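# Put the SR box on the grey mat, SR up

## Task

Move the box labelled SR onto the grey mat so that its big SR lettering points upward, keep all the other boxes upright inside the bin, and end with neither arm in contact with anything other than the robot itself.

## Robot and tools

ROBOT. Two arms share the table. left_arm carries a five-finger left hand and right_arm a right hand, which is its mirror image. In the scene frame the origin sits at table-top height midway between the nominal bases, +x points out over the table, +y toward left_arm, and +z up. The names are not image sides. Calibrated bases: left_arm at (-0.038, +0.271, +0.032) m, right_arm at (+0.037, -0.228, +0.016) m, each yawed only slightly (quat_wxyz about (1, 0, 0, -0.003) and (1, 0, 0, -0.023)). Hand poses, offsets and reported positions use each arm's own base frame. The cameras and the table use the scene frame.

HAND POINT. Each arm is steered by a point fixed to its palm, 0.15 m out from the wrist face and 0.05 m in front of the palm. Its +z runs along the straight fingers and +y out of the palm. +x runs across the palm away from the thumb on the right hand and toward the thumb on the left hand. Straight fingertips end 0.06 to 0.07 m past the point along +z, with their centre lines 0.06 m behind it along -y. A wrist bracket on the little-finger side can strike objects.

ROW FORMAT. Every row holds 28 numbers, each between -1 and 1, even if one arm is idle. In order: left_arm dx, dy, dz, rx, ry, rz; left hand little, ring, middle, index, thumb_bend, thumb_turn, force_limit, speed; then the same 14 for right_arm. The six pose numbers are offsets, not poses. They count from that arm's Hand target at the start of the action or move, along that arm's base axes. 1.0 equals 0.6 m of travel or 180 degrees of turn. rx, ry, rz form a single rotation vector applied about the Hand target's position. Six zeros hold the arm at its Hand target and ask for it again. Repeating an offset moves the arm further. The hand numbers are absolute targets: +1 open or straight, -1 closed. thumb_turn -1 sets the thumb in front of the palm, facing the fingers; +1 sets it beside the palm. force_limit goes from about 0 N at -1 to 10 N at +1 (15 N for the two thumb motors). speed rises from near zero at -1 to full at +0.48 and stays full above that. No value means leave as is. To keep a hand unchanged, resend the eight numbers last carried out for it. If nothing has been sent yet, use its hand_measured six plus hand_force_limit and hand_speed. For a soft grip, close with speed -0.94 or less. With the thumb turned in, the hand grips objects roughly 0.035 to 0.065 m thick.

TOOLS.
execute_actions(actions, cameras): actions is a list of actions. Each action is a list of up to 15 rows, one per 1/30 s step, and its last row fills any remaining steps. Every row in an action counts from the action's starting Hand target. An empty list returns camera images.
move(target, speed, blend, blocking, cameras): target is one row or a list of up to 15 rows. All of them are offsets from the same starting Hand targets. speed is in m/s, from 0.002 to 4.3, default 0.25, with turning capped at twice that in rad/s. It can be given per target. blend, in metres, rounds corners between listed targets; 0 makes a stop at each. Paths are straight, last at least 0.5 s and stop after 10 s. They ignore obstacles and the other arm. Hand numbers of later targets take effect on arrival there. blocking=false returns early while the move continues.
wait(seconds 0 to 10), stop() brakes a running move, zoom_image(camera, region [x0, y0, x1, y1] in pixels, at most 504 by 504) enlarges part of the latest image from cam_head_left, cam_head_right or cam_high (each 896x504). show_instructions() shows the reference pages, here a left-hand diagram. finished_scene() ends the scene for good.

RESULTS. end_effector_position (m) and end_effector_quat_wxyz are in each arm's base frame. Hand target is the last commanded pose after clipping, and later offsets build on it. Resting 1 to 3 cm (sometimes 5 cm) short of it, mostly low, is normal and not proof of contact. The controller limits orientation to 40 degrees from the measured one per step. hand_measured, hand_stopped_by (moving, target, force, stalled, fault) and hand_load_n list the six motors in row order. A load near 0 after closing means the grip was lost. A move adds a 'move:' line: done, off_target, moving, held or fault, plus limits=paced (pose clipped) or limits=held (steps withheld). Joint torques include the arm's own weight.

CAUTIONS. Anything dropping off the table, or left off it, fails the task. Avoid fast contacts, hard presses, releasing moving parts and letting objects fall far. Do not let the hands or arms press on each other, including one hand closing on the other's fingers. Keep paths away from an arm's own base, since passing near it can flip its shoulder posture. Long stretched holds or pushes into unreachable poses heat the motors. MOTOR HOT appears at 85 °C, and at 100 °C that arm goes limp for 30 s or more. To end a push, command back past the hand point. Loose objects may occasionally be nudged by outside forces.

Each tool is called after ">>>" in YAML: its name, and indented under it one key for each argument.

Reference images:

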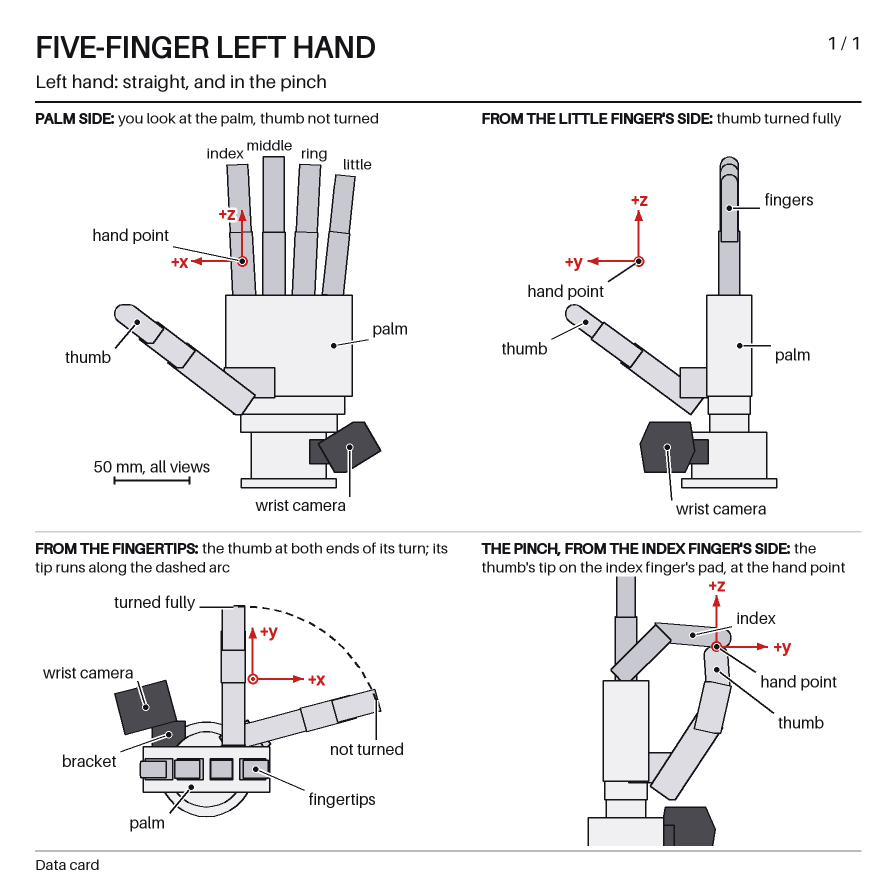

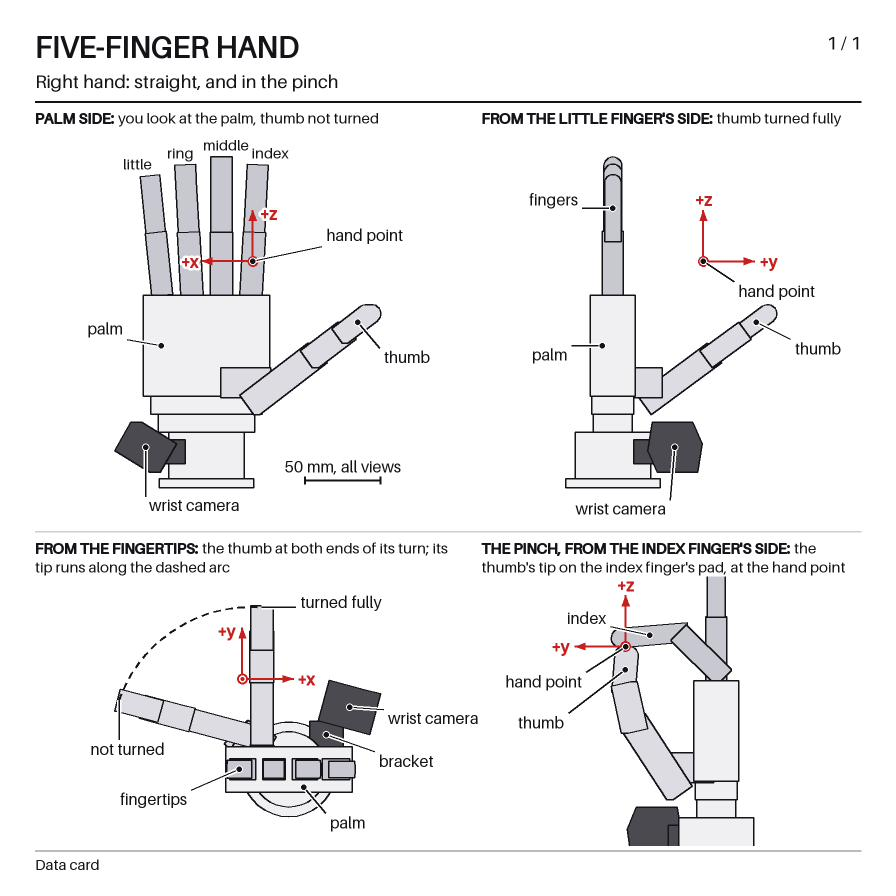

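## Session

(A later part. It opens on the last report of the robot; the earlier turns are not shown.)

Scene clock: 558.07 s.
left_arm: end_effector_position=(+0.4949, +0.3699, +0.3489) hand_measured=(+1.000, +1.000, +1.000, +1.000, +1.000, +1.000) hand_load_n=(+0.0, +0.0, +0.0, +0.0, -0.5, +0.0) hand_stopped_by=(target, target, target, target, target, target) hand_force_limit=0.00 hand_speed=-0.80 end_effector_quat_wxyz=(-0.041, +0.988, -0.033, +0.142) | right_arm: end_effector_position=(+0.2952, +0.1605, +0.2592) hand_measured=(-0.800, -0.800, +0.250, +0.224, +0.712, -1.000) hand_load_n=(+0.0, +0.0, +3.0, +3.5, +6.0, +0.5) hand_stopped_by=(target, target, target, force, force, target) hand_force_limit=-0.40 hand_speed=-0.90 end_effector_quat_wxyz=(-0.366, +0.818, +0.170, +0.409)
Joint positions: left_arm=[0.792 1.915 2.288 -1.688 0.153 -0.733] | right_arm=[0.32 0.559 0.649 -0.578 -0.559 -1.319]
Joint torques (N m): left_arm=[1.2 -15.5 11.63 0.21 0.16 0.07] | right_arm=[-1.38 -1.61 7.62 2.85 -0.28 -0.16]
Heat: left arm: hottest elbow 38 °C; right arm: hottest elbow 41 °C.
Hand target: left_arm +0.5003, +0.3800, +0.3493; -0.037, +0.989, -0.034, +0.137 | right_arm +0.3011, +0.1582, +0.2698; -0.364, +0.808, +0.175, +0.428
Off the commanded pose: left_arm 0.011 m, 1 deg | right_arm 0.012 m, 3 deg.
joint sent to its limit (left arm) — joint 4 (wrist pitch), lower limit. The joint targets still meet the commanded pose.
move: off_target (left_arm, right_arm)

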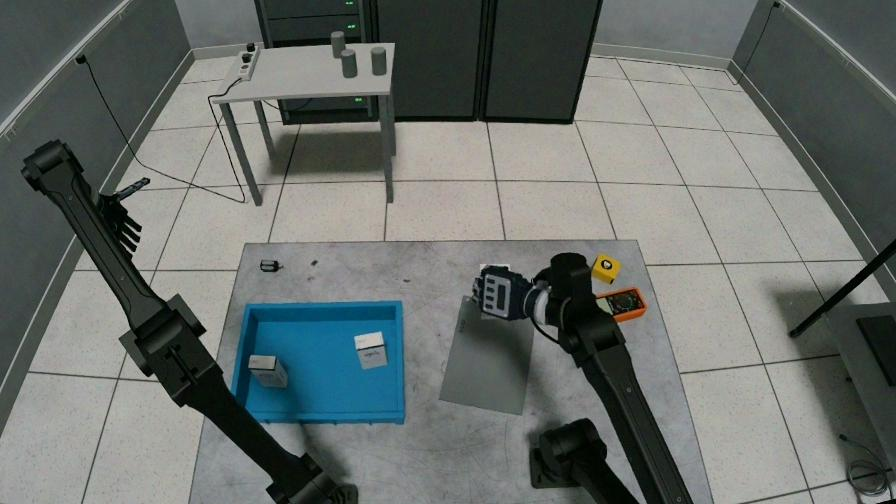

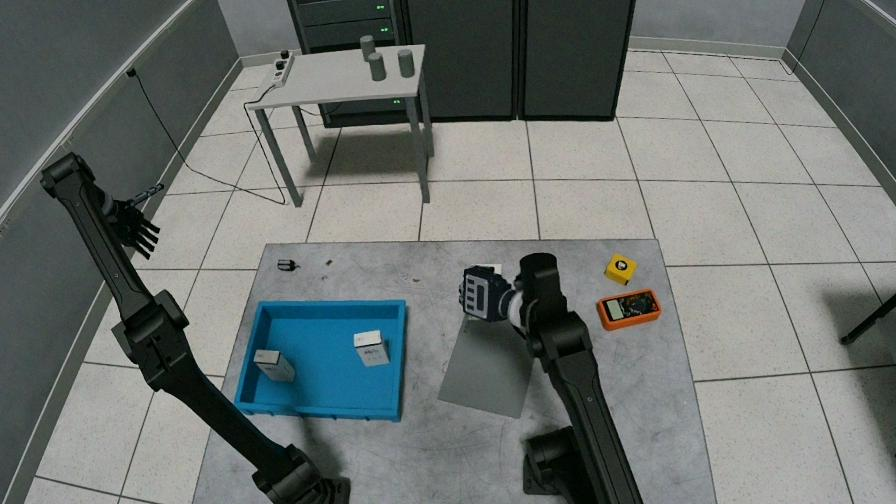

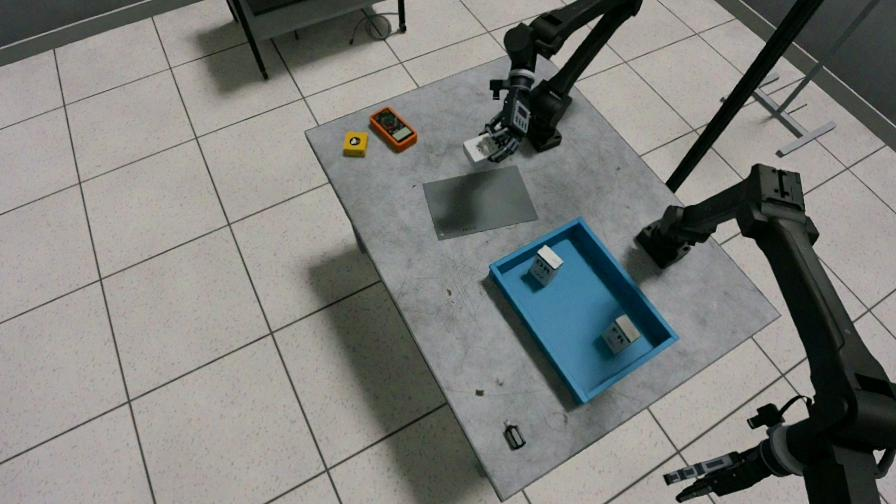

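>>> move:
  target: [0,0,0,0,0,0,1,1,1,1,1,1,0,-0.8,0.005,0,-0.39,0,0,0,-0.8,-0.8,0.25,0.0,0.45,-1,-0.4,-0.9]
  speed: 0.1
  cameras: ["all"]

>>> zoom_image:
  camera: "cam_high"
  region: [430, 120, 580, 250]

>>> zoom_image:
  camera: "cam_head_left"
  region: [430, 270, 570, 400]

Scene clock: 580.33 s.
left_arm: end_effector_position=(+0.4949, +0.3699, +0.3489) hand_measured=(+1.000, +1.000, +1.000, +1.000, +1.000, +1.000) hand_load_n=(+0.0, +0.0, +0.0, +0.0, +0.0, +0.0) hand_stopped_by=(target, target, target, target, target, target) hand_force_limit=0.00 hand_speed=-0.80 end_effector_quat_wxyz=(-0.041, +0.988, -0.033, +0.142) | right_arm: end_effector_position=(+0.2978, +0.1601, +0.0303) hand_measured=(-0.800, -0.800, +0.250, +0.224, +0.712, -1.000) hand_load_n=(+0.0, +0.0, +3.0, +3.5, +6.5, +0.5) hand_stopped_by=(target, target, target, force, force, target) hand_force_limit=-0.40 hand_speed=-0.90 end_effector_quat_wxyz=(-0.366, +0.815, +0.175, +0.415)
Joint positions: left_arm=[0.792 1.915 2.288 -1.688 0.153 -0.733] | right_arm=[0.314 0.995 0.119 0.399 -0.564 -1.33]
Joint torques (N m): left_arm=[1.14 -15.44 11.63 0.21 0.17 0.07] | right_arm=[-1.38 -2.37 5.14 2.85 -0.26 -0.09]
Heat: left arm: hottest elbow 39 °C; right arm: hottest elbow 40 °C.
Hand target: left_arm +0.5003, +0.3800, +0.3493; -0.037, +0.989, -0.034, +0.137 | right_arm +0.3040, +0.1581, +0.0356; -0.364, +0.809, +0.175, +0.428
Off the commanded pose: left_arm 0.011 m, 1 deg | right_arm 0.009 m, 2 deg.
joint sent to its limit (left arm) — joint 4 (wrist pitch), lower limit. The joint targets still meet the commanded pose.
move: off_target (left_arm)

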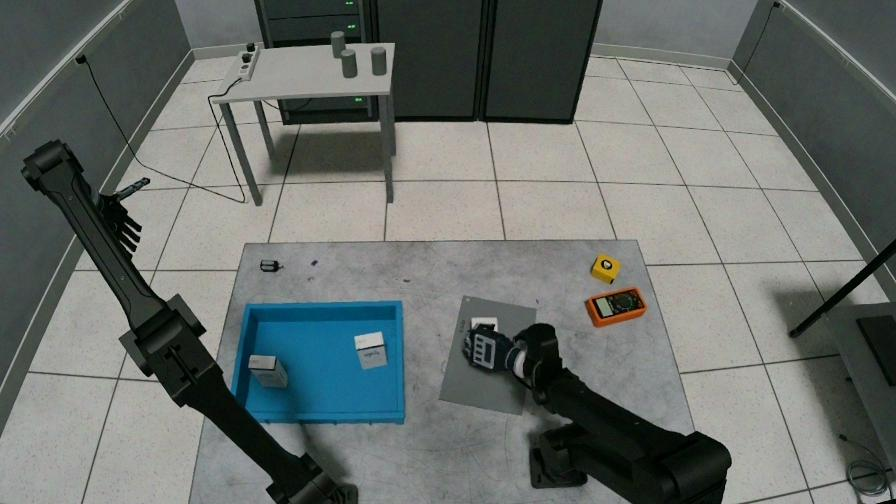

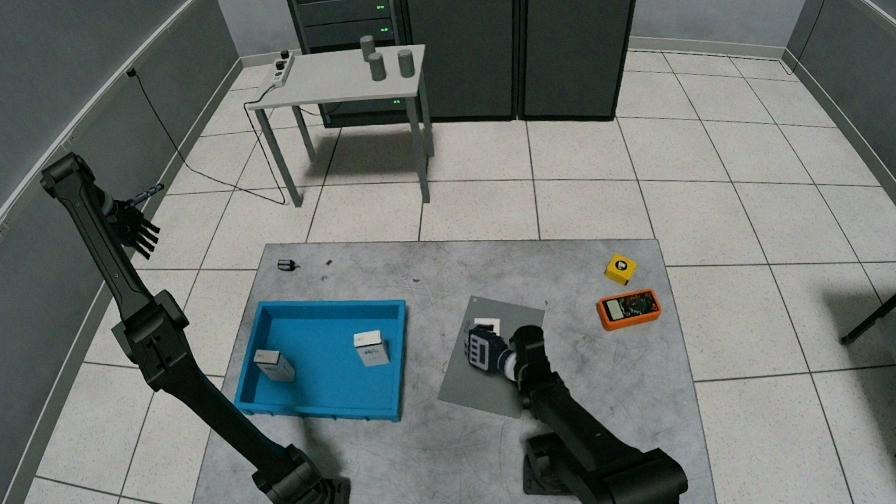

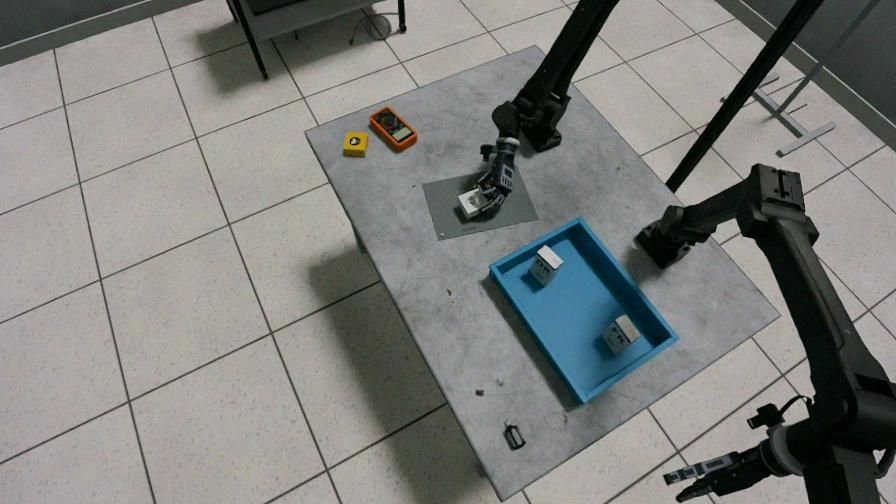

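Scaled by 3.360.

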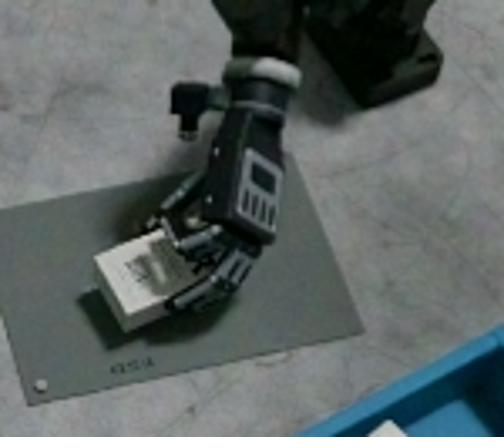

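Scaled by 3.600.

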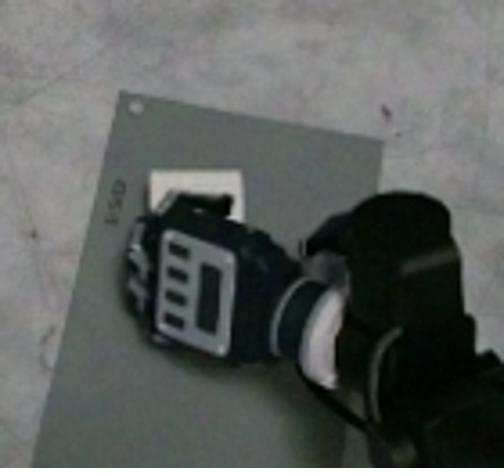

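>>> move:
  target: [0,0,0,0,0,0,1,1,1,1,1,1,0,-0.8,0.025,-0.015,-0.035,0,0,0,-0.8,-0.8,0.25,0.0,0.45,-1,-0.4,-0.9]
  speed: 0.06
  cameras: ["all"]

>>> zoom_image:
  camera: "cam_high"
  region: [430, 140, 550, 250]

>>> zoom_image:
  camera: "cam_head_left"
  region: [430, 270, 570, 400]

Scene clock: 607.70 s.
left_arm: end_effector_position=(+0.4949, +0.3699, +0.3489) hand_measured=(+1.000, +1.000, +1.000, +1.000, +1.000, +1.000) hand_load_n=(+0.0, +0.0, +0.0, +0.0, +0.0, +0.0) hand_stopped_by=(target, target, target, target, target, target) hand_force_limit=0.00 hand_speed=-0.80 end_effector_quat_wxyz=(-0.041, +0.988, -0.033, +0.142) | right_arm: end_effector_position=(+0.3096, +0.1530, +0.0101) hand_measured=(-0.800, -0.800, +0.250, +0.224, +0.712, -1.000) hand_load_n=(+0.0, +0.0, +3.0, +3.0, +6.5, +1.0) hand_stopped_by=(target, target, target, force, force, target) hand_force_limit=-0.40 hand_speed=-0.90 end_effector_quat_wxyz=(-0.370, +0.813, +0.175, +0.414)
Joint positions: left_arm=[0.792 1.915 2.288 -1.688 0.153 -0.733] | right_arm=[0.25 1.193 0.119 0.582 -0.629 -1.359]
Joint torques (N m): left_arm=[1.2 -15.5 11.62 0.23 0.17 0.07] | right_arm=[-1.44 -3.37 4.57 2.55 -0.07 -0.14]
Heat: left arm: hottest elbow 39 °C; right arm: hottest elbow 39 °C.
Hand target: left_arm +0.5003, +0.3800, +0.3493; -0.037, +0.989, -0.034, +0.137 | right_arm +0.3190, +0.1491, +0.0147; -0.364, +0.809, +0.175, +0.428
Off the commanded pose: left_arm 0.011 m, 1 deg | right_arm 0.011 m, 2 deg.
joint sent to its limit (left arm) — joint 4 (wrist pitch), lower limit. The joint targets still meet the commanded pose.
move: off_target (left_arm, right_arm)

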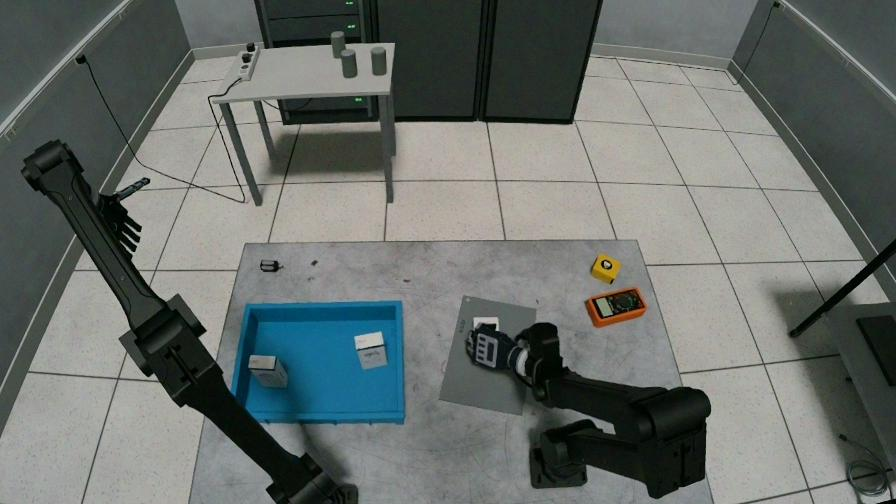

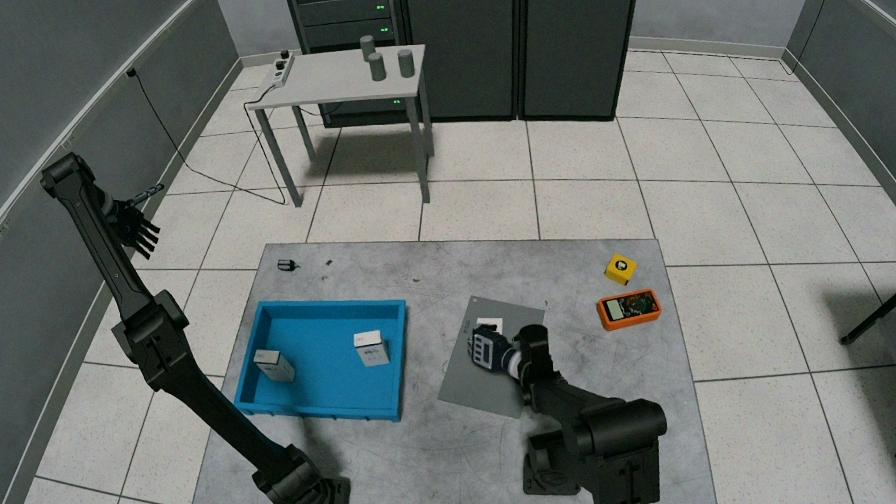

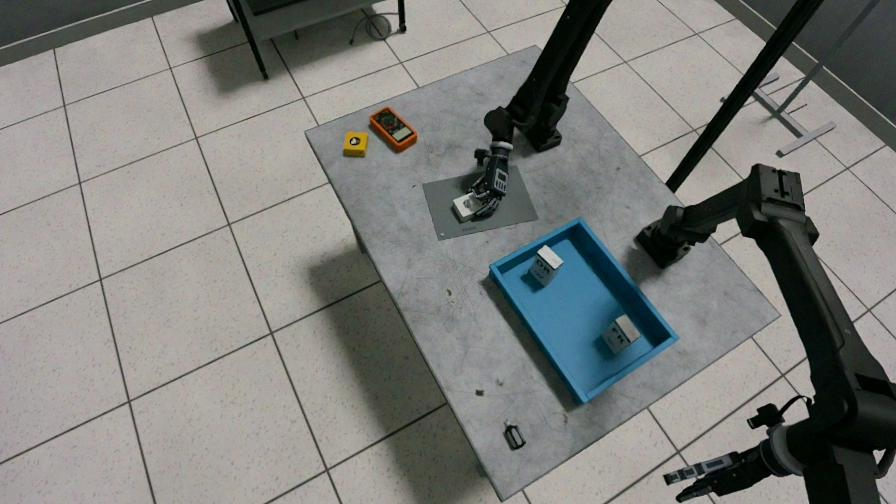

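Scaled by 4.200.

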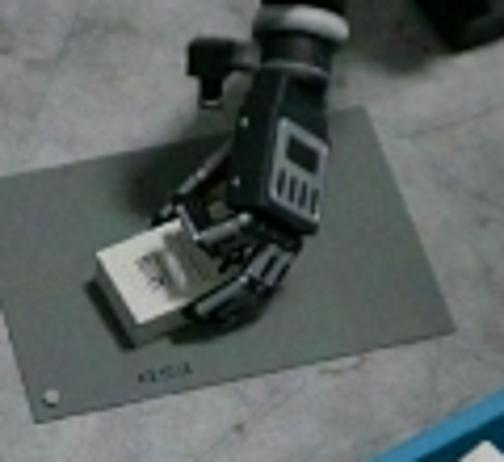

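Scaled by 3.600.

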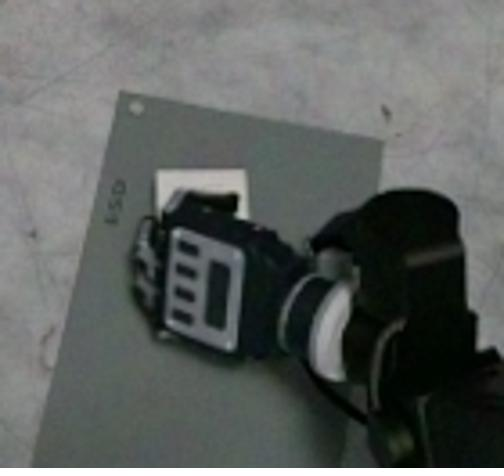

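>>> move:
  target: [0,0,0,0,0,0,1,1,1,1,1,1,0,-0.8,0,0,-0.014,0,0,0,-0.8,-0.8,0.25,0.0,0.45,-1,-0.4,-0.9]
  speed: 0.03
  cameras: ["cam_high"]

>>> zoom_image:
  camera: "cam_high"
  region: [440, 180, 520, 250]

Scene clock: 613.30 s.
left_arm: end_effector_position=(+0.4949, +0.3699, +0.3489) hand_measured=(+1.000, +1.000, +1.000, +1.000, +1.000, +1.000) hand_load_n=(+0.0, +0.0, +0.0, +0.0, +0.0, +0.0) hand_stopped_by=(target, target, target, target, target, target) hand_force_limit=0.00 hand_speed=-0.80 end_effector_quat_wxyz=(-0.041, +0.988, -0.033, +0.142) | right_arm: end_effector_position=(+0.3152, +0.1547, +0.0090) hand_measured=(-0.800, -0.800, +0.250, +0.224, +0.712, -1.000) hand_load_n=(+0.0, +0.0, +2.5, +3.0, +7.0, +0.0) hand_stopped_by=(target, target, target, force, force, target) hand_force_limit=-0.40 hand_speed=-0.90 end_effector_quat_wxyz=(-0.372, +0.806, +0.179, +0.424)
Joint positions: left_arm=[0.792 1.915 2.288 -1.688 0.153 -0.733] | right_arm=[0.249 1.252 0.119 0.664 -0.633 -1.361]
Joint torques (N m): left_arm=[1.14 -15.44 11.63 0.21 0.16 0.07] | right_arm=[-1.44 -2.78 3.78 2.26 0.07 -0.12]
Heat: left arm: hottest elbow 39 °C; right arm: hottest elbow 38 °C.
Hand target: left_arm +0.5003, +0.3800, +0.3493; -0.037, +0.989, -0.034, +0.137 | right_arm +0.3190, +0.1491, +0.0062; -0.364, +0.809, +0.175, +0.428
Off the commanded pose: left_arm 0.011 m, 1 deg | right_arm 0.007 m, 1 deg.
joint sent to its limit (left arm) — joint 4 (wrist pitch), lower limit. The joint targets still meet the commanded pose.
move: off_target (left_arm)
Images, in order (width x height): cam_high 896x504.

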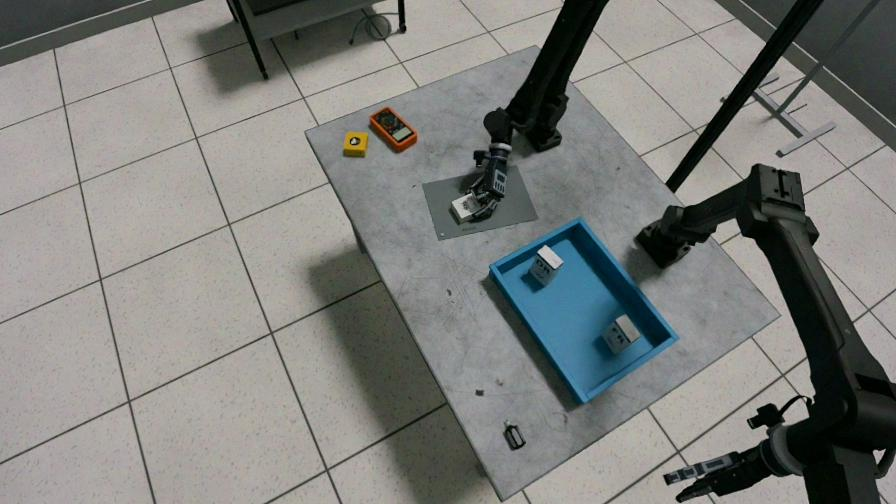

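Scaled by 6.300.

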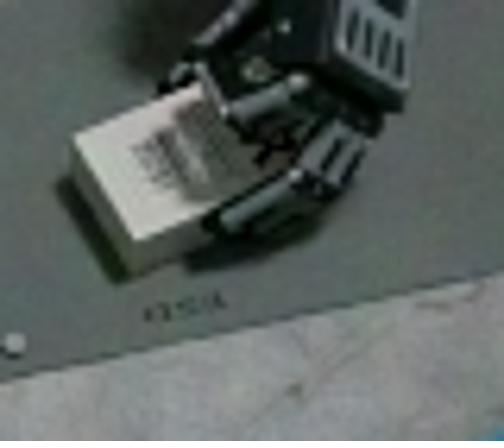

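>>> move:
  target: [0,0,0,0,0,0,1,1,1,1,1,1,0,-0.8,-0.005,0.005,-0.014,0,0,0,-0.8,-0.8,0.25,0.0,0.45,-1,-0.4,-0.9]
  speed: 0.03
  cameras: ["all"]

>>> zoom_image:
  camera: "cam_high"
  region: [440, 180, 520, 250]

>>> zoom_image:
  camera: "cam_head_left"
  region: [450, 300, 530, 380]

Scene clock: 620.03 s.
left_arm: end_effector_position=(+0.4949, +0.3699, +0.3489) hand_measured=(+1.000, +1.000, +1.000, +1.000, +1.000, +1.000) hand_load_n=(+0.0, +0.0, +0.0, +0.0, +0.0, -0.5) hand_stopped_by=(target, target, target, target, target, target) hand_force_limit=0.00 hand_speed=-0.80 end_effector_quat_wxyz=(-0.041, +0.988, -0.033, +0.142) | right_arm: end_effector_position=(+0.3173, +0.1550, +0.0078) hand_measured=(-0.800, -0.800, +0.250, +0.224, +0.712, -1.000) hand_load_n=(+0.0, +0.0, +2.5, +3.0, +7.0, +0.0) hand_stopped_by=(target, target, target, force, force, target) hand_force_limit=-0.40 hand_speed=-0.90 end_effector_quat_wxyz=(-0.371, +0.799, +0.182, +0.436)
Joint positions: left_arm=[0.792 1.915 2.288 -1.688 0.153 -0.733] | right_arm=[0.249 1.304 0.107 0.756 -0.632 -1.361]
Joint torques (N m): left_arm=[1.2 -15.44 11.63 0.21 0.16 0.07] | right_arm=[-0.09 -2.49 3.38 1.77 0.61 -0.02]
Heat: left arm: hottest elbow 39 °C; right arm: hottest elbow 38 °C.
Hand target: left_arm +0.5003, +0.3800, +0.3493; -0.037, +0.989, -0.034, +0.137 | right_arm +0.3161, +0.1520, -0.0021; -0.364, +0.809, +0.175, +0.428
Off the commanded pose: left_arm 0.011 m, 1 deg | right_arm 0.010 m, 2 deg.
joint sent to its limit (left arm) — joint 4 (wrist pitch), lower limit. The joint targets still meet the commanded pose.
move: off_target (left_arm)

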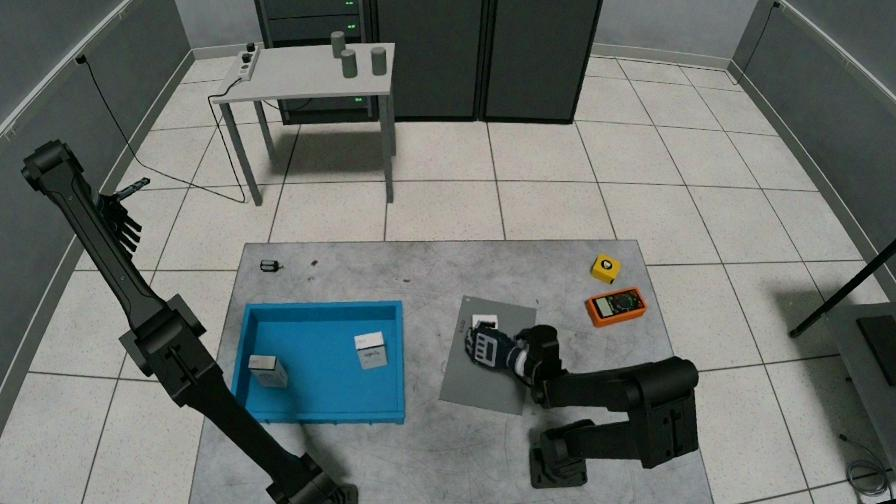

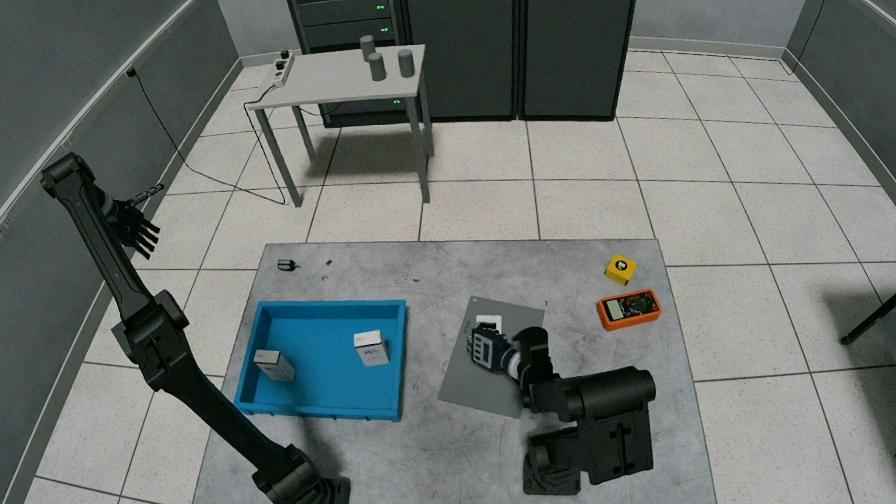

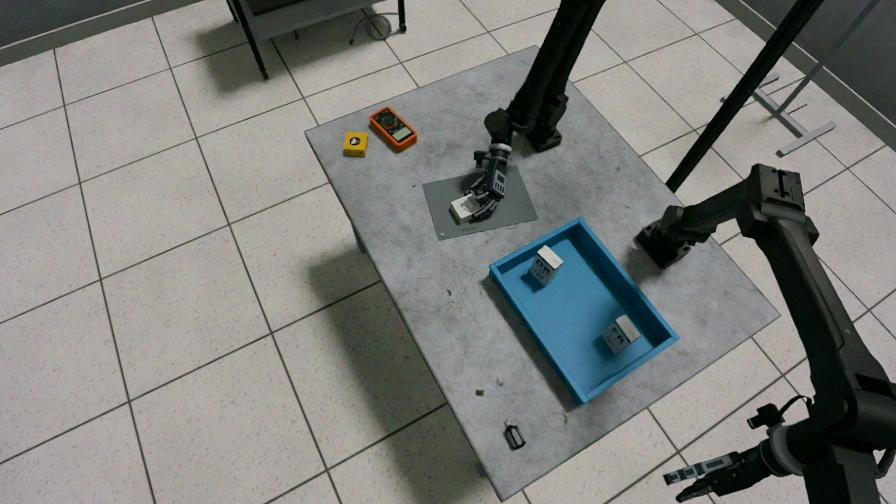

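Scaled by 6.300.

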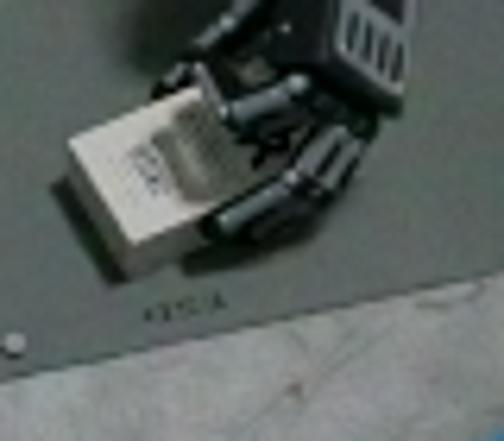

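Scaled by 6.300.

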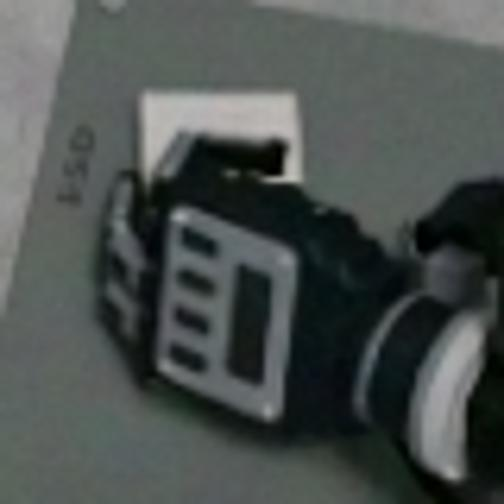

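>>> move:
  target: [0,0,0,0,0,0,1,1,1,1,1,1,0,-0.8,0.003,-0.003,0.012,0,0.02,0,-0.8,-0.8,0.25,0.0,0.45,-1,-0.4,-0.9]
  speed: 0.03
  cameras: ["cam_high"]

>>> zoom_image:
  camera: "cam_high"
  region: [440, 180, 520, 250]

Scene clock: 635.33 s.
left_arm: end_effector_position=(+0.4949, +0.3699, +0.3489) hand_measured=(+1.000, +1.000, +1.000, +1.000, +1.000, +1.000) hand_load_n=(+0.0, +0.0, +0.0, +0.0, +0.0, +0.0) hand_stopped_by=(target, target, target, target, target, target) hand_force_limit=0.00 hand_speed=-0.80 end_effector_quat_wxyz=(-0.041, +0.988, -0.033, +0.142) | right_arm: end_effector_position=(+0.3158, +0.1549, +0.0087) hand_measured=(-0.800, -0.800, +0.250, +0.224, +0.712, -1.000) hand_load_n=(+0.0, +0.0, +3.5, +4.5, +6.5, +1.0) hand_stopped_by=(target, target, target, force, force, target) hand_force_limit=-0.40 hand_speed=-0.90 end_effector_quat_wxyz=(-0.372, +0.814, +0.175, +0.410)
Joint positions: left_arm=[0.792 1.915 2.288 -1.688 0.153 -0.733] | right_arm=[0.247 1.224 0.14 0.582 -0.637 -1.362]
Joint torques (N m): left_arm=[1.2 -15.5 11.62 0.23 0.16 0.07] | right_arm=[-1.44 -3.96 4.63 0.53 -0.13 0.05]
Heat: left arm: hottest elbow 39 °C; right arm: hottest elbow 37 °C.
Hand target: left_arm +0.5003, +0.3800, +0.3493; -0.037, +0.989, -0.034, +0.137 | right_arm +0.3179, +0.1503, +0.0051; -0.369, +0.822, +0.164, +0.402
Off the commanded pose: left_arm 0.011 m, 1 deg | right_arm 0.006 m, 2 deg.
joint sent to its limit (left arm) — joint 4 (wrist pitch), lower limit. The joint targets still meet the commanded pose.
move: off_target (left_arm)
Images, in order (width x height): cam_high 896x504.

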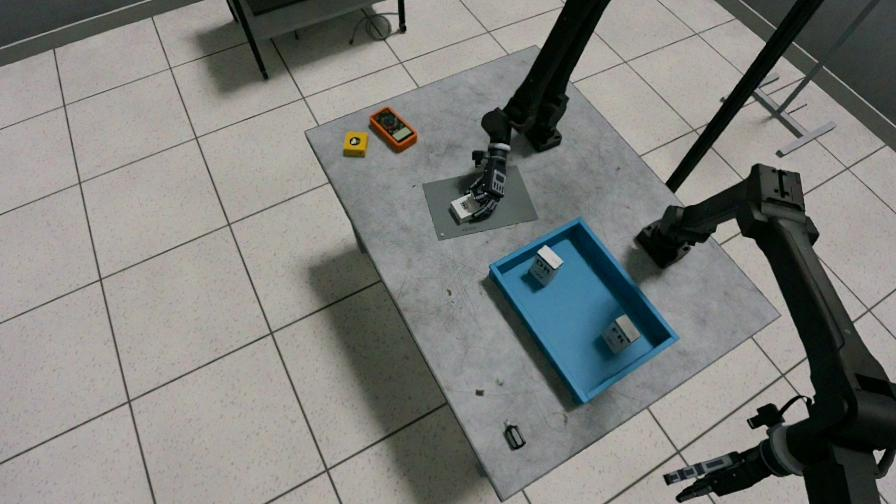

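Scaled by 6.300.

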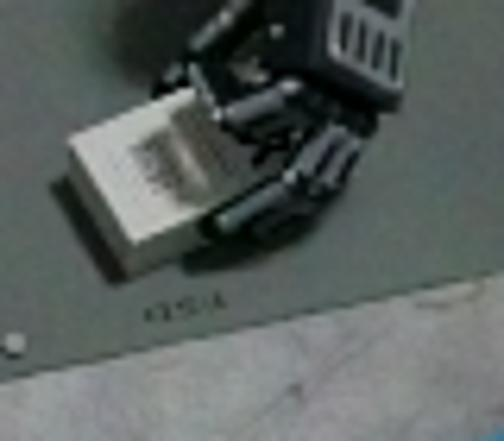

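>>> move:
  target: [0,0,0,0,0,0,1,1,1,1,1,1,0,-0.8,0,0,0,0,0,0,-0.8,-0.8,0.8,0.8,1,-1,-0.4,-0.7]
  speed: 0.03
  cameras: ["all"]

>>> zoom_image:
  camera: "cam_high"
  region: [440, 160, 540, 250]

>>> zoom_image:
  camera: "cam_head_right"
  region: [440, 300, 540, 400]

Scene clock: 650.00 s.
left_arm: end_effector_position=(+0.4949, +0.3699, +0.3489) hand_measured=(+1.000, +1.000, +1.000, +1.000, +1.000, +1.000) hand_load_n=(+0.0, +0.0, +0.5, +0.0, +0.0, +0.0) hand_stopped_by=(target, target, target, target, target, target) hand_force_limit=0.00 hand_speed=-0.80 end_effector_quat_wxyz=(-0.041, +0.988, -0.033, +0.142) | right_arm: end_effector_position=(+0.3144, +0.1493, +0.0040) hand_measured=(-0.800, -0.800, +0.800, +0.800, +1.000, -1.000) hand_load_n=(+0.0, +0.0, +0.0, -0.5, +0.0, +0.5) hand_stopped_by=(target, target, target, target, target, target) hand_force_limit=-0.40 hand_speed=-0.70 end_effector_quat_wxyz=(-0.368, +0.821, +0.166, +0.403)
Joint positions: left_arm=[0.792 1.915 2.288 -1.688 0.153 -0.733] | right_arm=[0.234 1.223 0.14 0.558 -0.634 -1.362]
Joint torques (N m): left_arm=[1.26 -15.44 11.62 0.21 0.16 0.07] | right_arm=[-0.44 -3.78 4.72 1.51 -0.29 0.06]
Heat: left arm: hottest elbow 39 °C; right arm: hottest elbow 37 °C.
Hand target: left_arm +0.5003, +0.3800, +0.3493; -0.037, +0.989, -0.034, +0.137 | right_arm +0.3178, +0.1503, +0.0050; -0.369, +0.822, +0.164, +0.402
Off the commanded pose: left_arm 0.011 m, 1 deg | right_arm 0.004 m, 0 deg.
joint sent to its limit (left arm) — joint 4 (wrist pitch), lower limit. The joint targets still meet the commanded pose.
move: off_target (left_arm)

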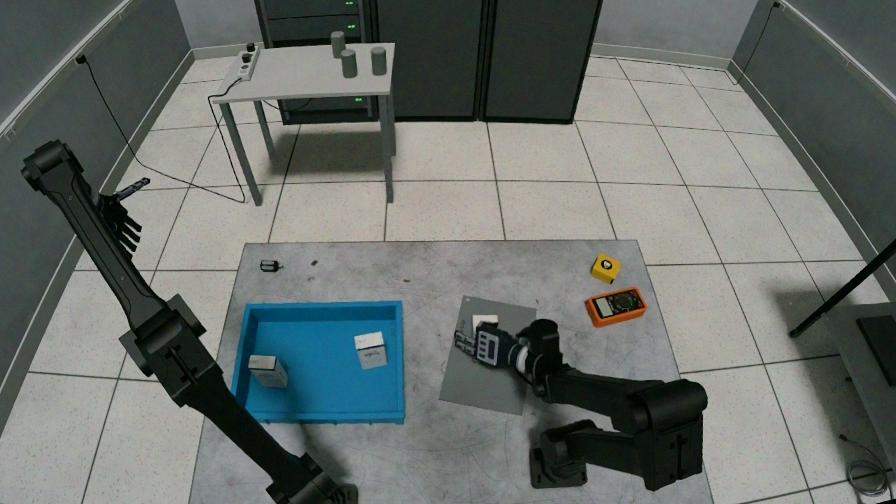

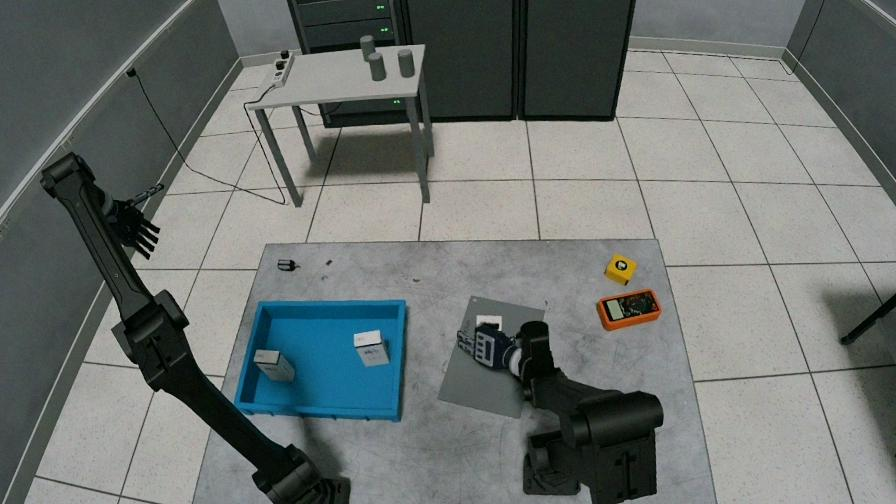

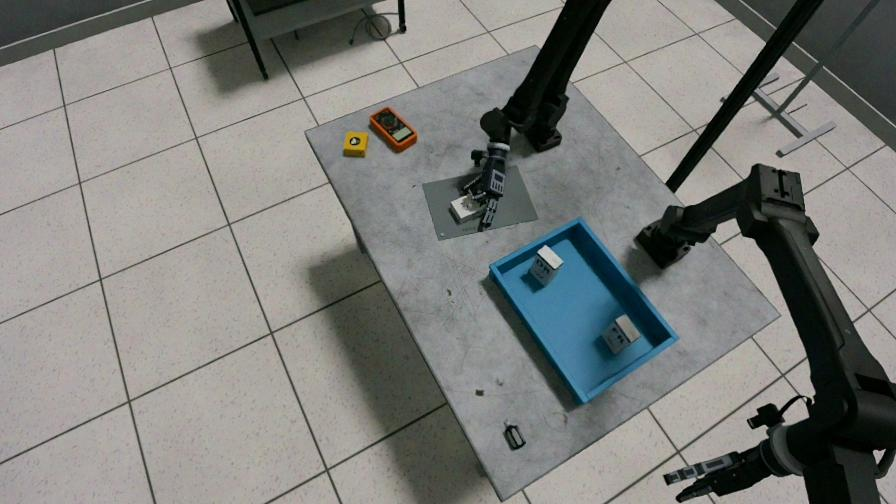

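Scaled by 5.040.

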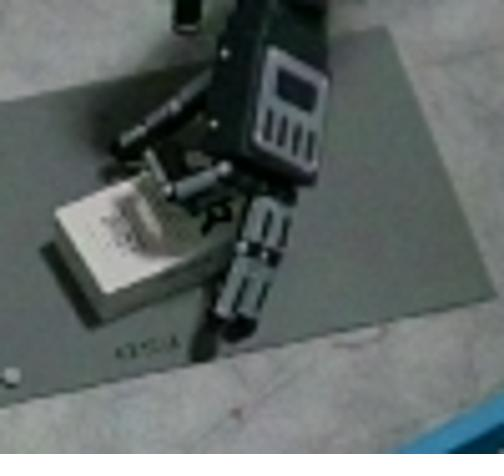

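Scaled by 5.040.

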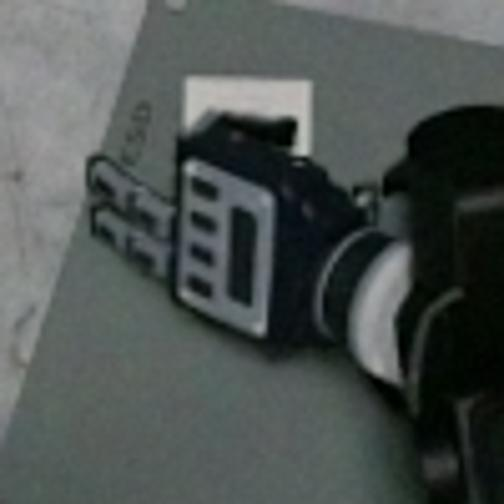

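>>> move:
  target: [0,0,0,0,0,0,1,1,1,1,1,1,0,-0.8,-0.01,0,0.15,0,0,0,-0.8,-0.8,0.8,0.8,1,-1,-0.4,-0.7]
  speed: 0.06
  cameras: ["all"]

>>> zoom_image:
  camera: "cam_high"
  region: [440, 160, 540, 250]

Scene clock: 657.37 s.
left_arm: end_effector_position=(+0.4949, +0.3699, +0.3489) hand_measured=(+1.000, +1.000, +1.000, +1.000, +1.000, +1.000) hand_load_n=(+0.0, +0.0, +0.0, +0.0, +0.0, +0.0) hand_stopped_by=(target, target, target, target, target, target) hand_force_limit=0.00 hand_speed=-0.80 end_effector_quat_wxyz=(-0.041, +0.988, -0.033, +0.142) | right_arm: end_effector_position=(+0.2925, +0.1438, +0.0645) hand_measured=(-0.800, -0.800, +0.800, +0.800, +1.000, -1.000) hand_load_n=(+0.0, +0.0, +0.0, +0.0, +0.0, +0.5) hand_stopped_by=(target, target, target, target, target, target) hand_force_limit=-0.40 hand_speed=-0.70 end_effector_quat_wxyz=(-0.367, +0.835, +0.156, +0.380)
Joint positions: left_arm=[0.792 1.915 2.288 -1.688 0.153 -0.733] | right_arm=[0.234 0.766 0.221 -0.036 -0.631 -1.357]
Joint torques (N m): left_arm=[1.2 -15.44 11.63 0.21 0.17 0.07] | right_arm=[-0.15 -1.79 10.24 1.48 -0.2 0.04]
Heat: left arm: hottest elbow 39 °C; right arm: hottest elbow 37 °C.
Hand target: left_arm +0.5003, +0.3800, +0.3493; -0.037, +0.989, -0.034, +0.137 | right_arm +0.3118, +0.1504, +0.0951; -0.369, +0.822, +0.164, +0.402
Off the commanded pose: left_arm 0.011 m, 1 deg | right_arm 0.037 m, 3 deg.
joint sent to its limit (left arm) — joint 4 (wrist pitch), lower limit. The joint targets still meet the commanded pose.
move: off_target (left_arm, right_arm)

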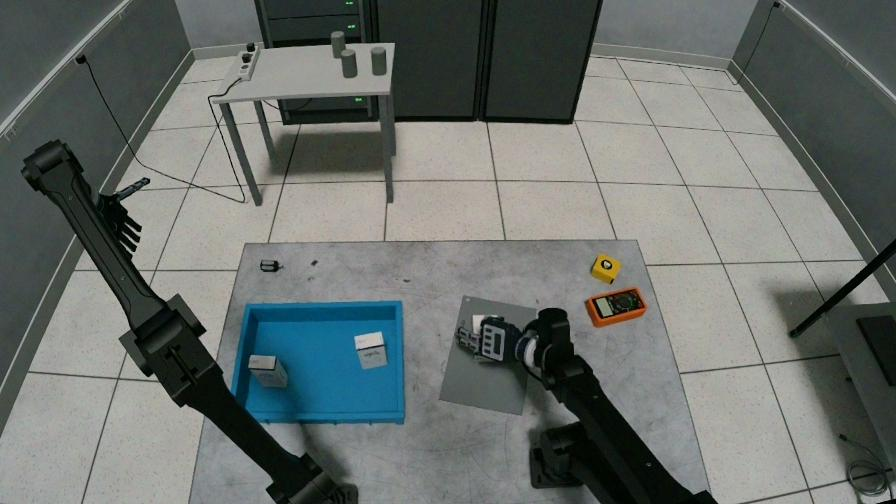

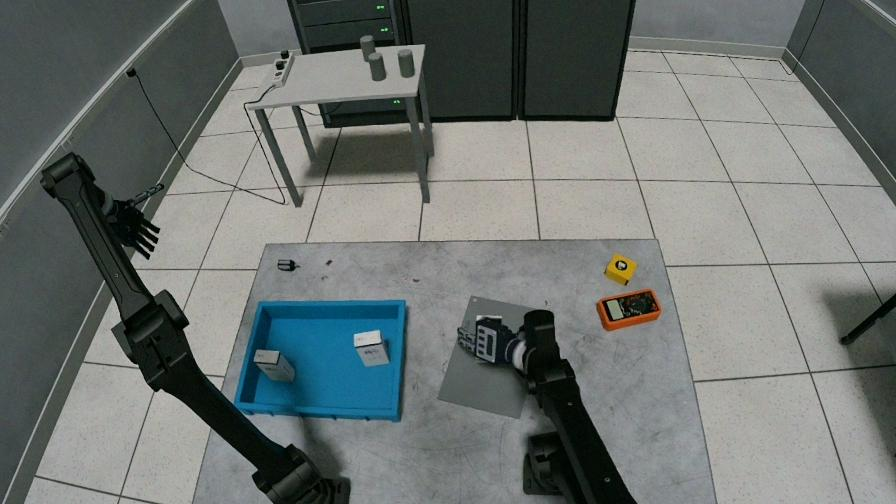

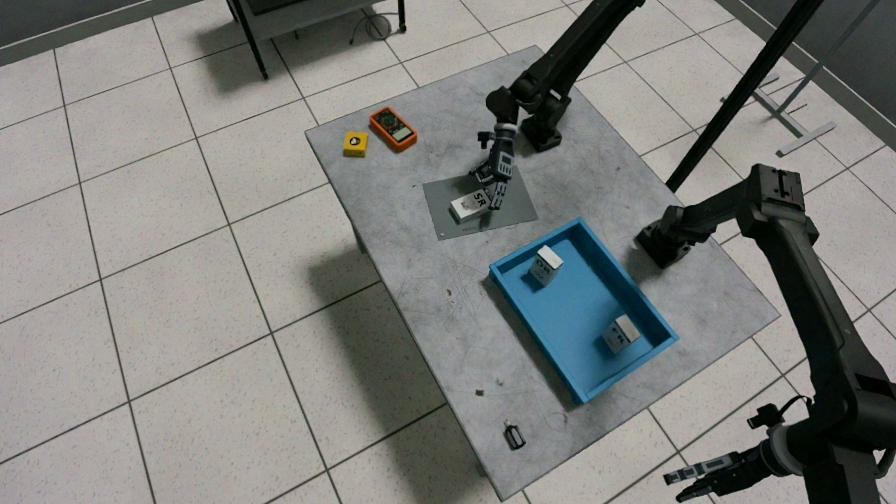

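Scaled by 5.040.

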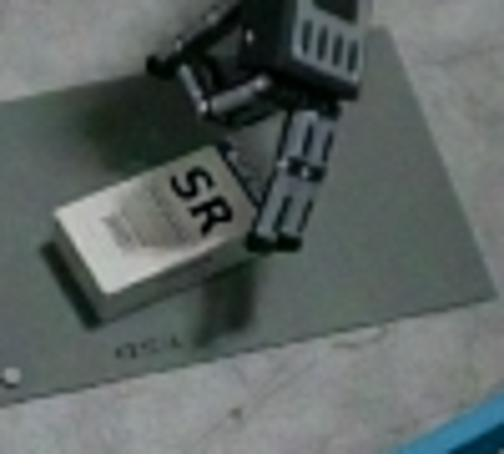

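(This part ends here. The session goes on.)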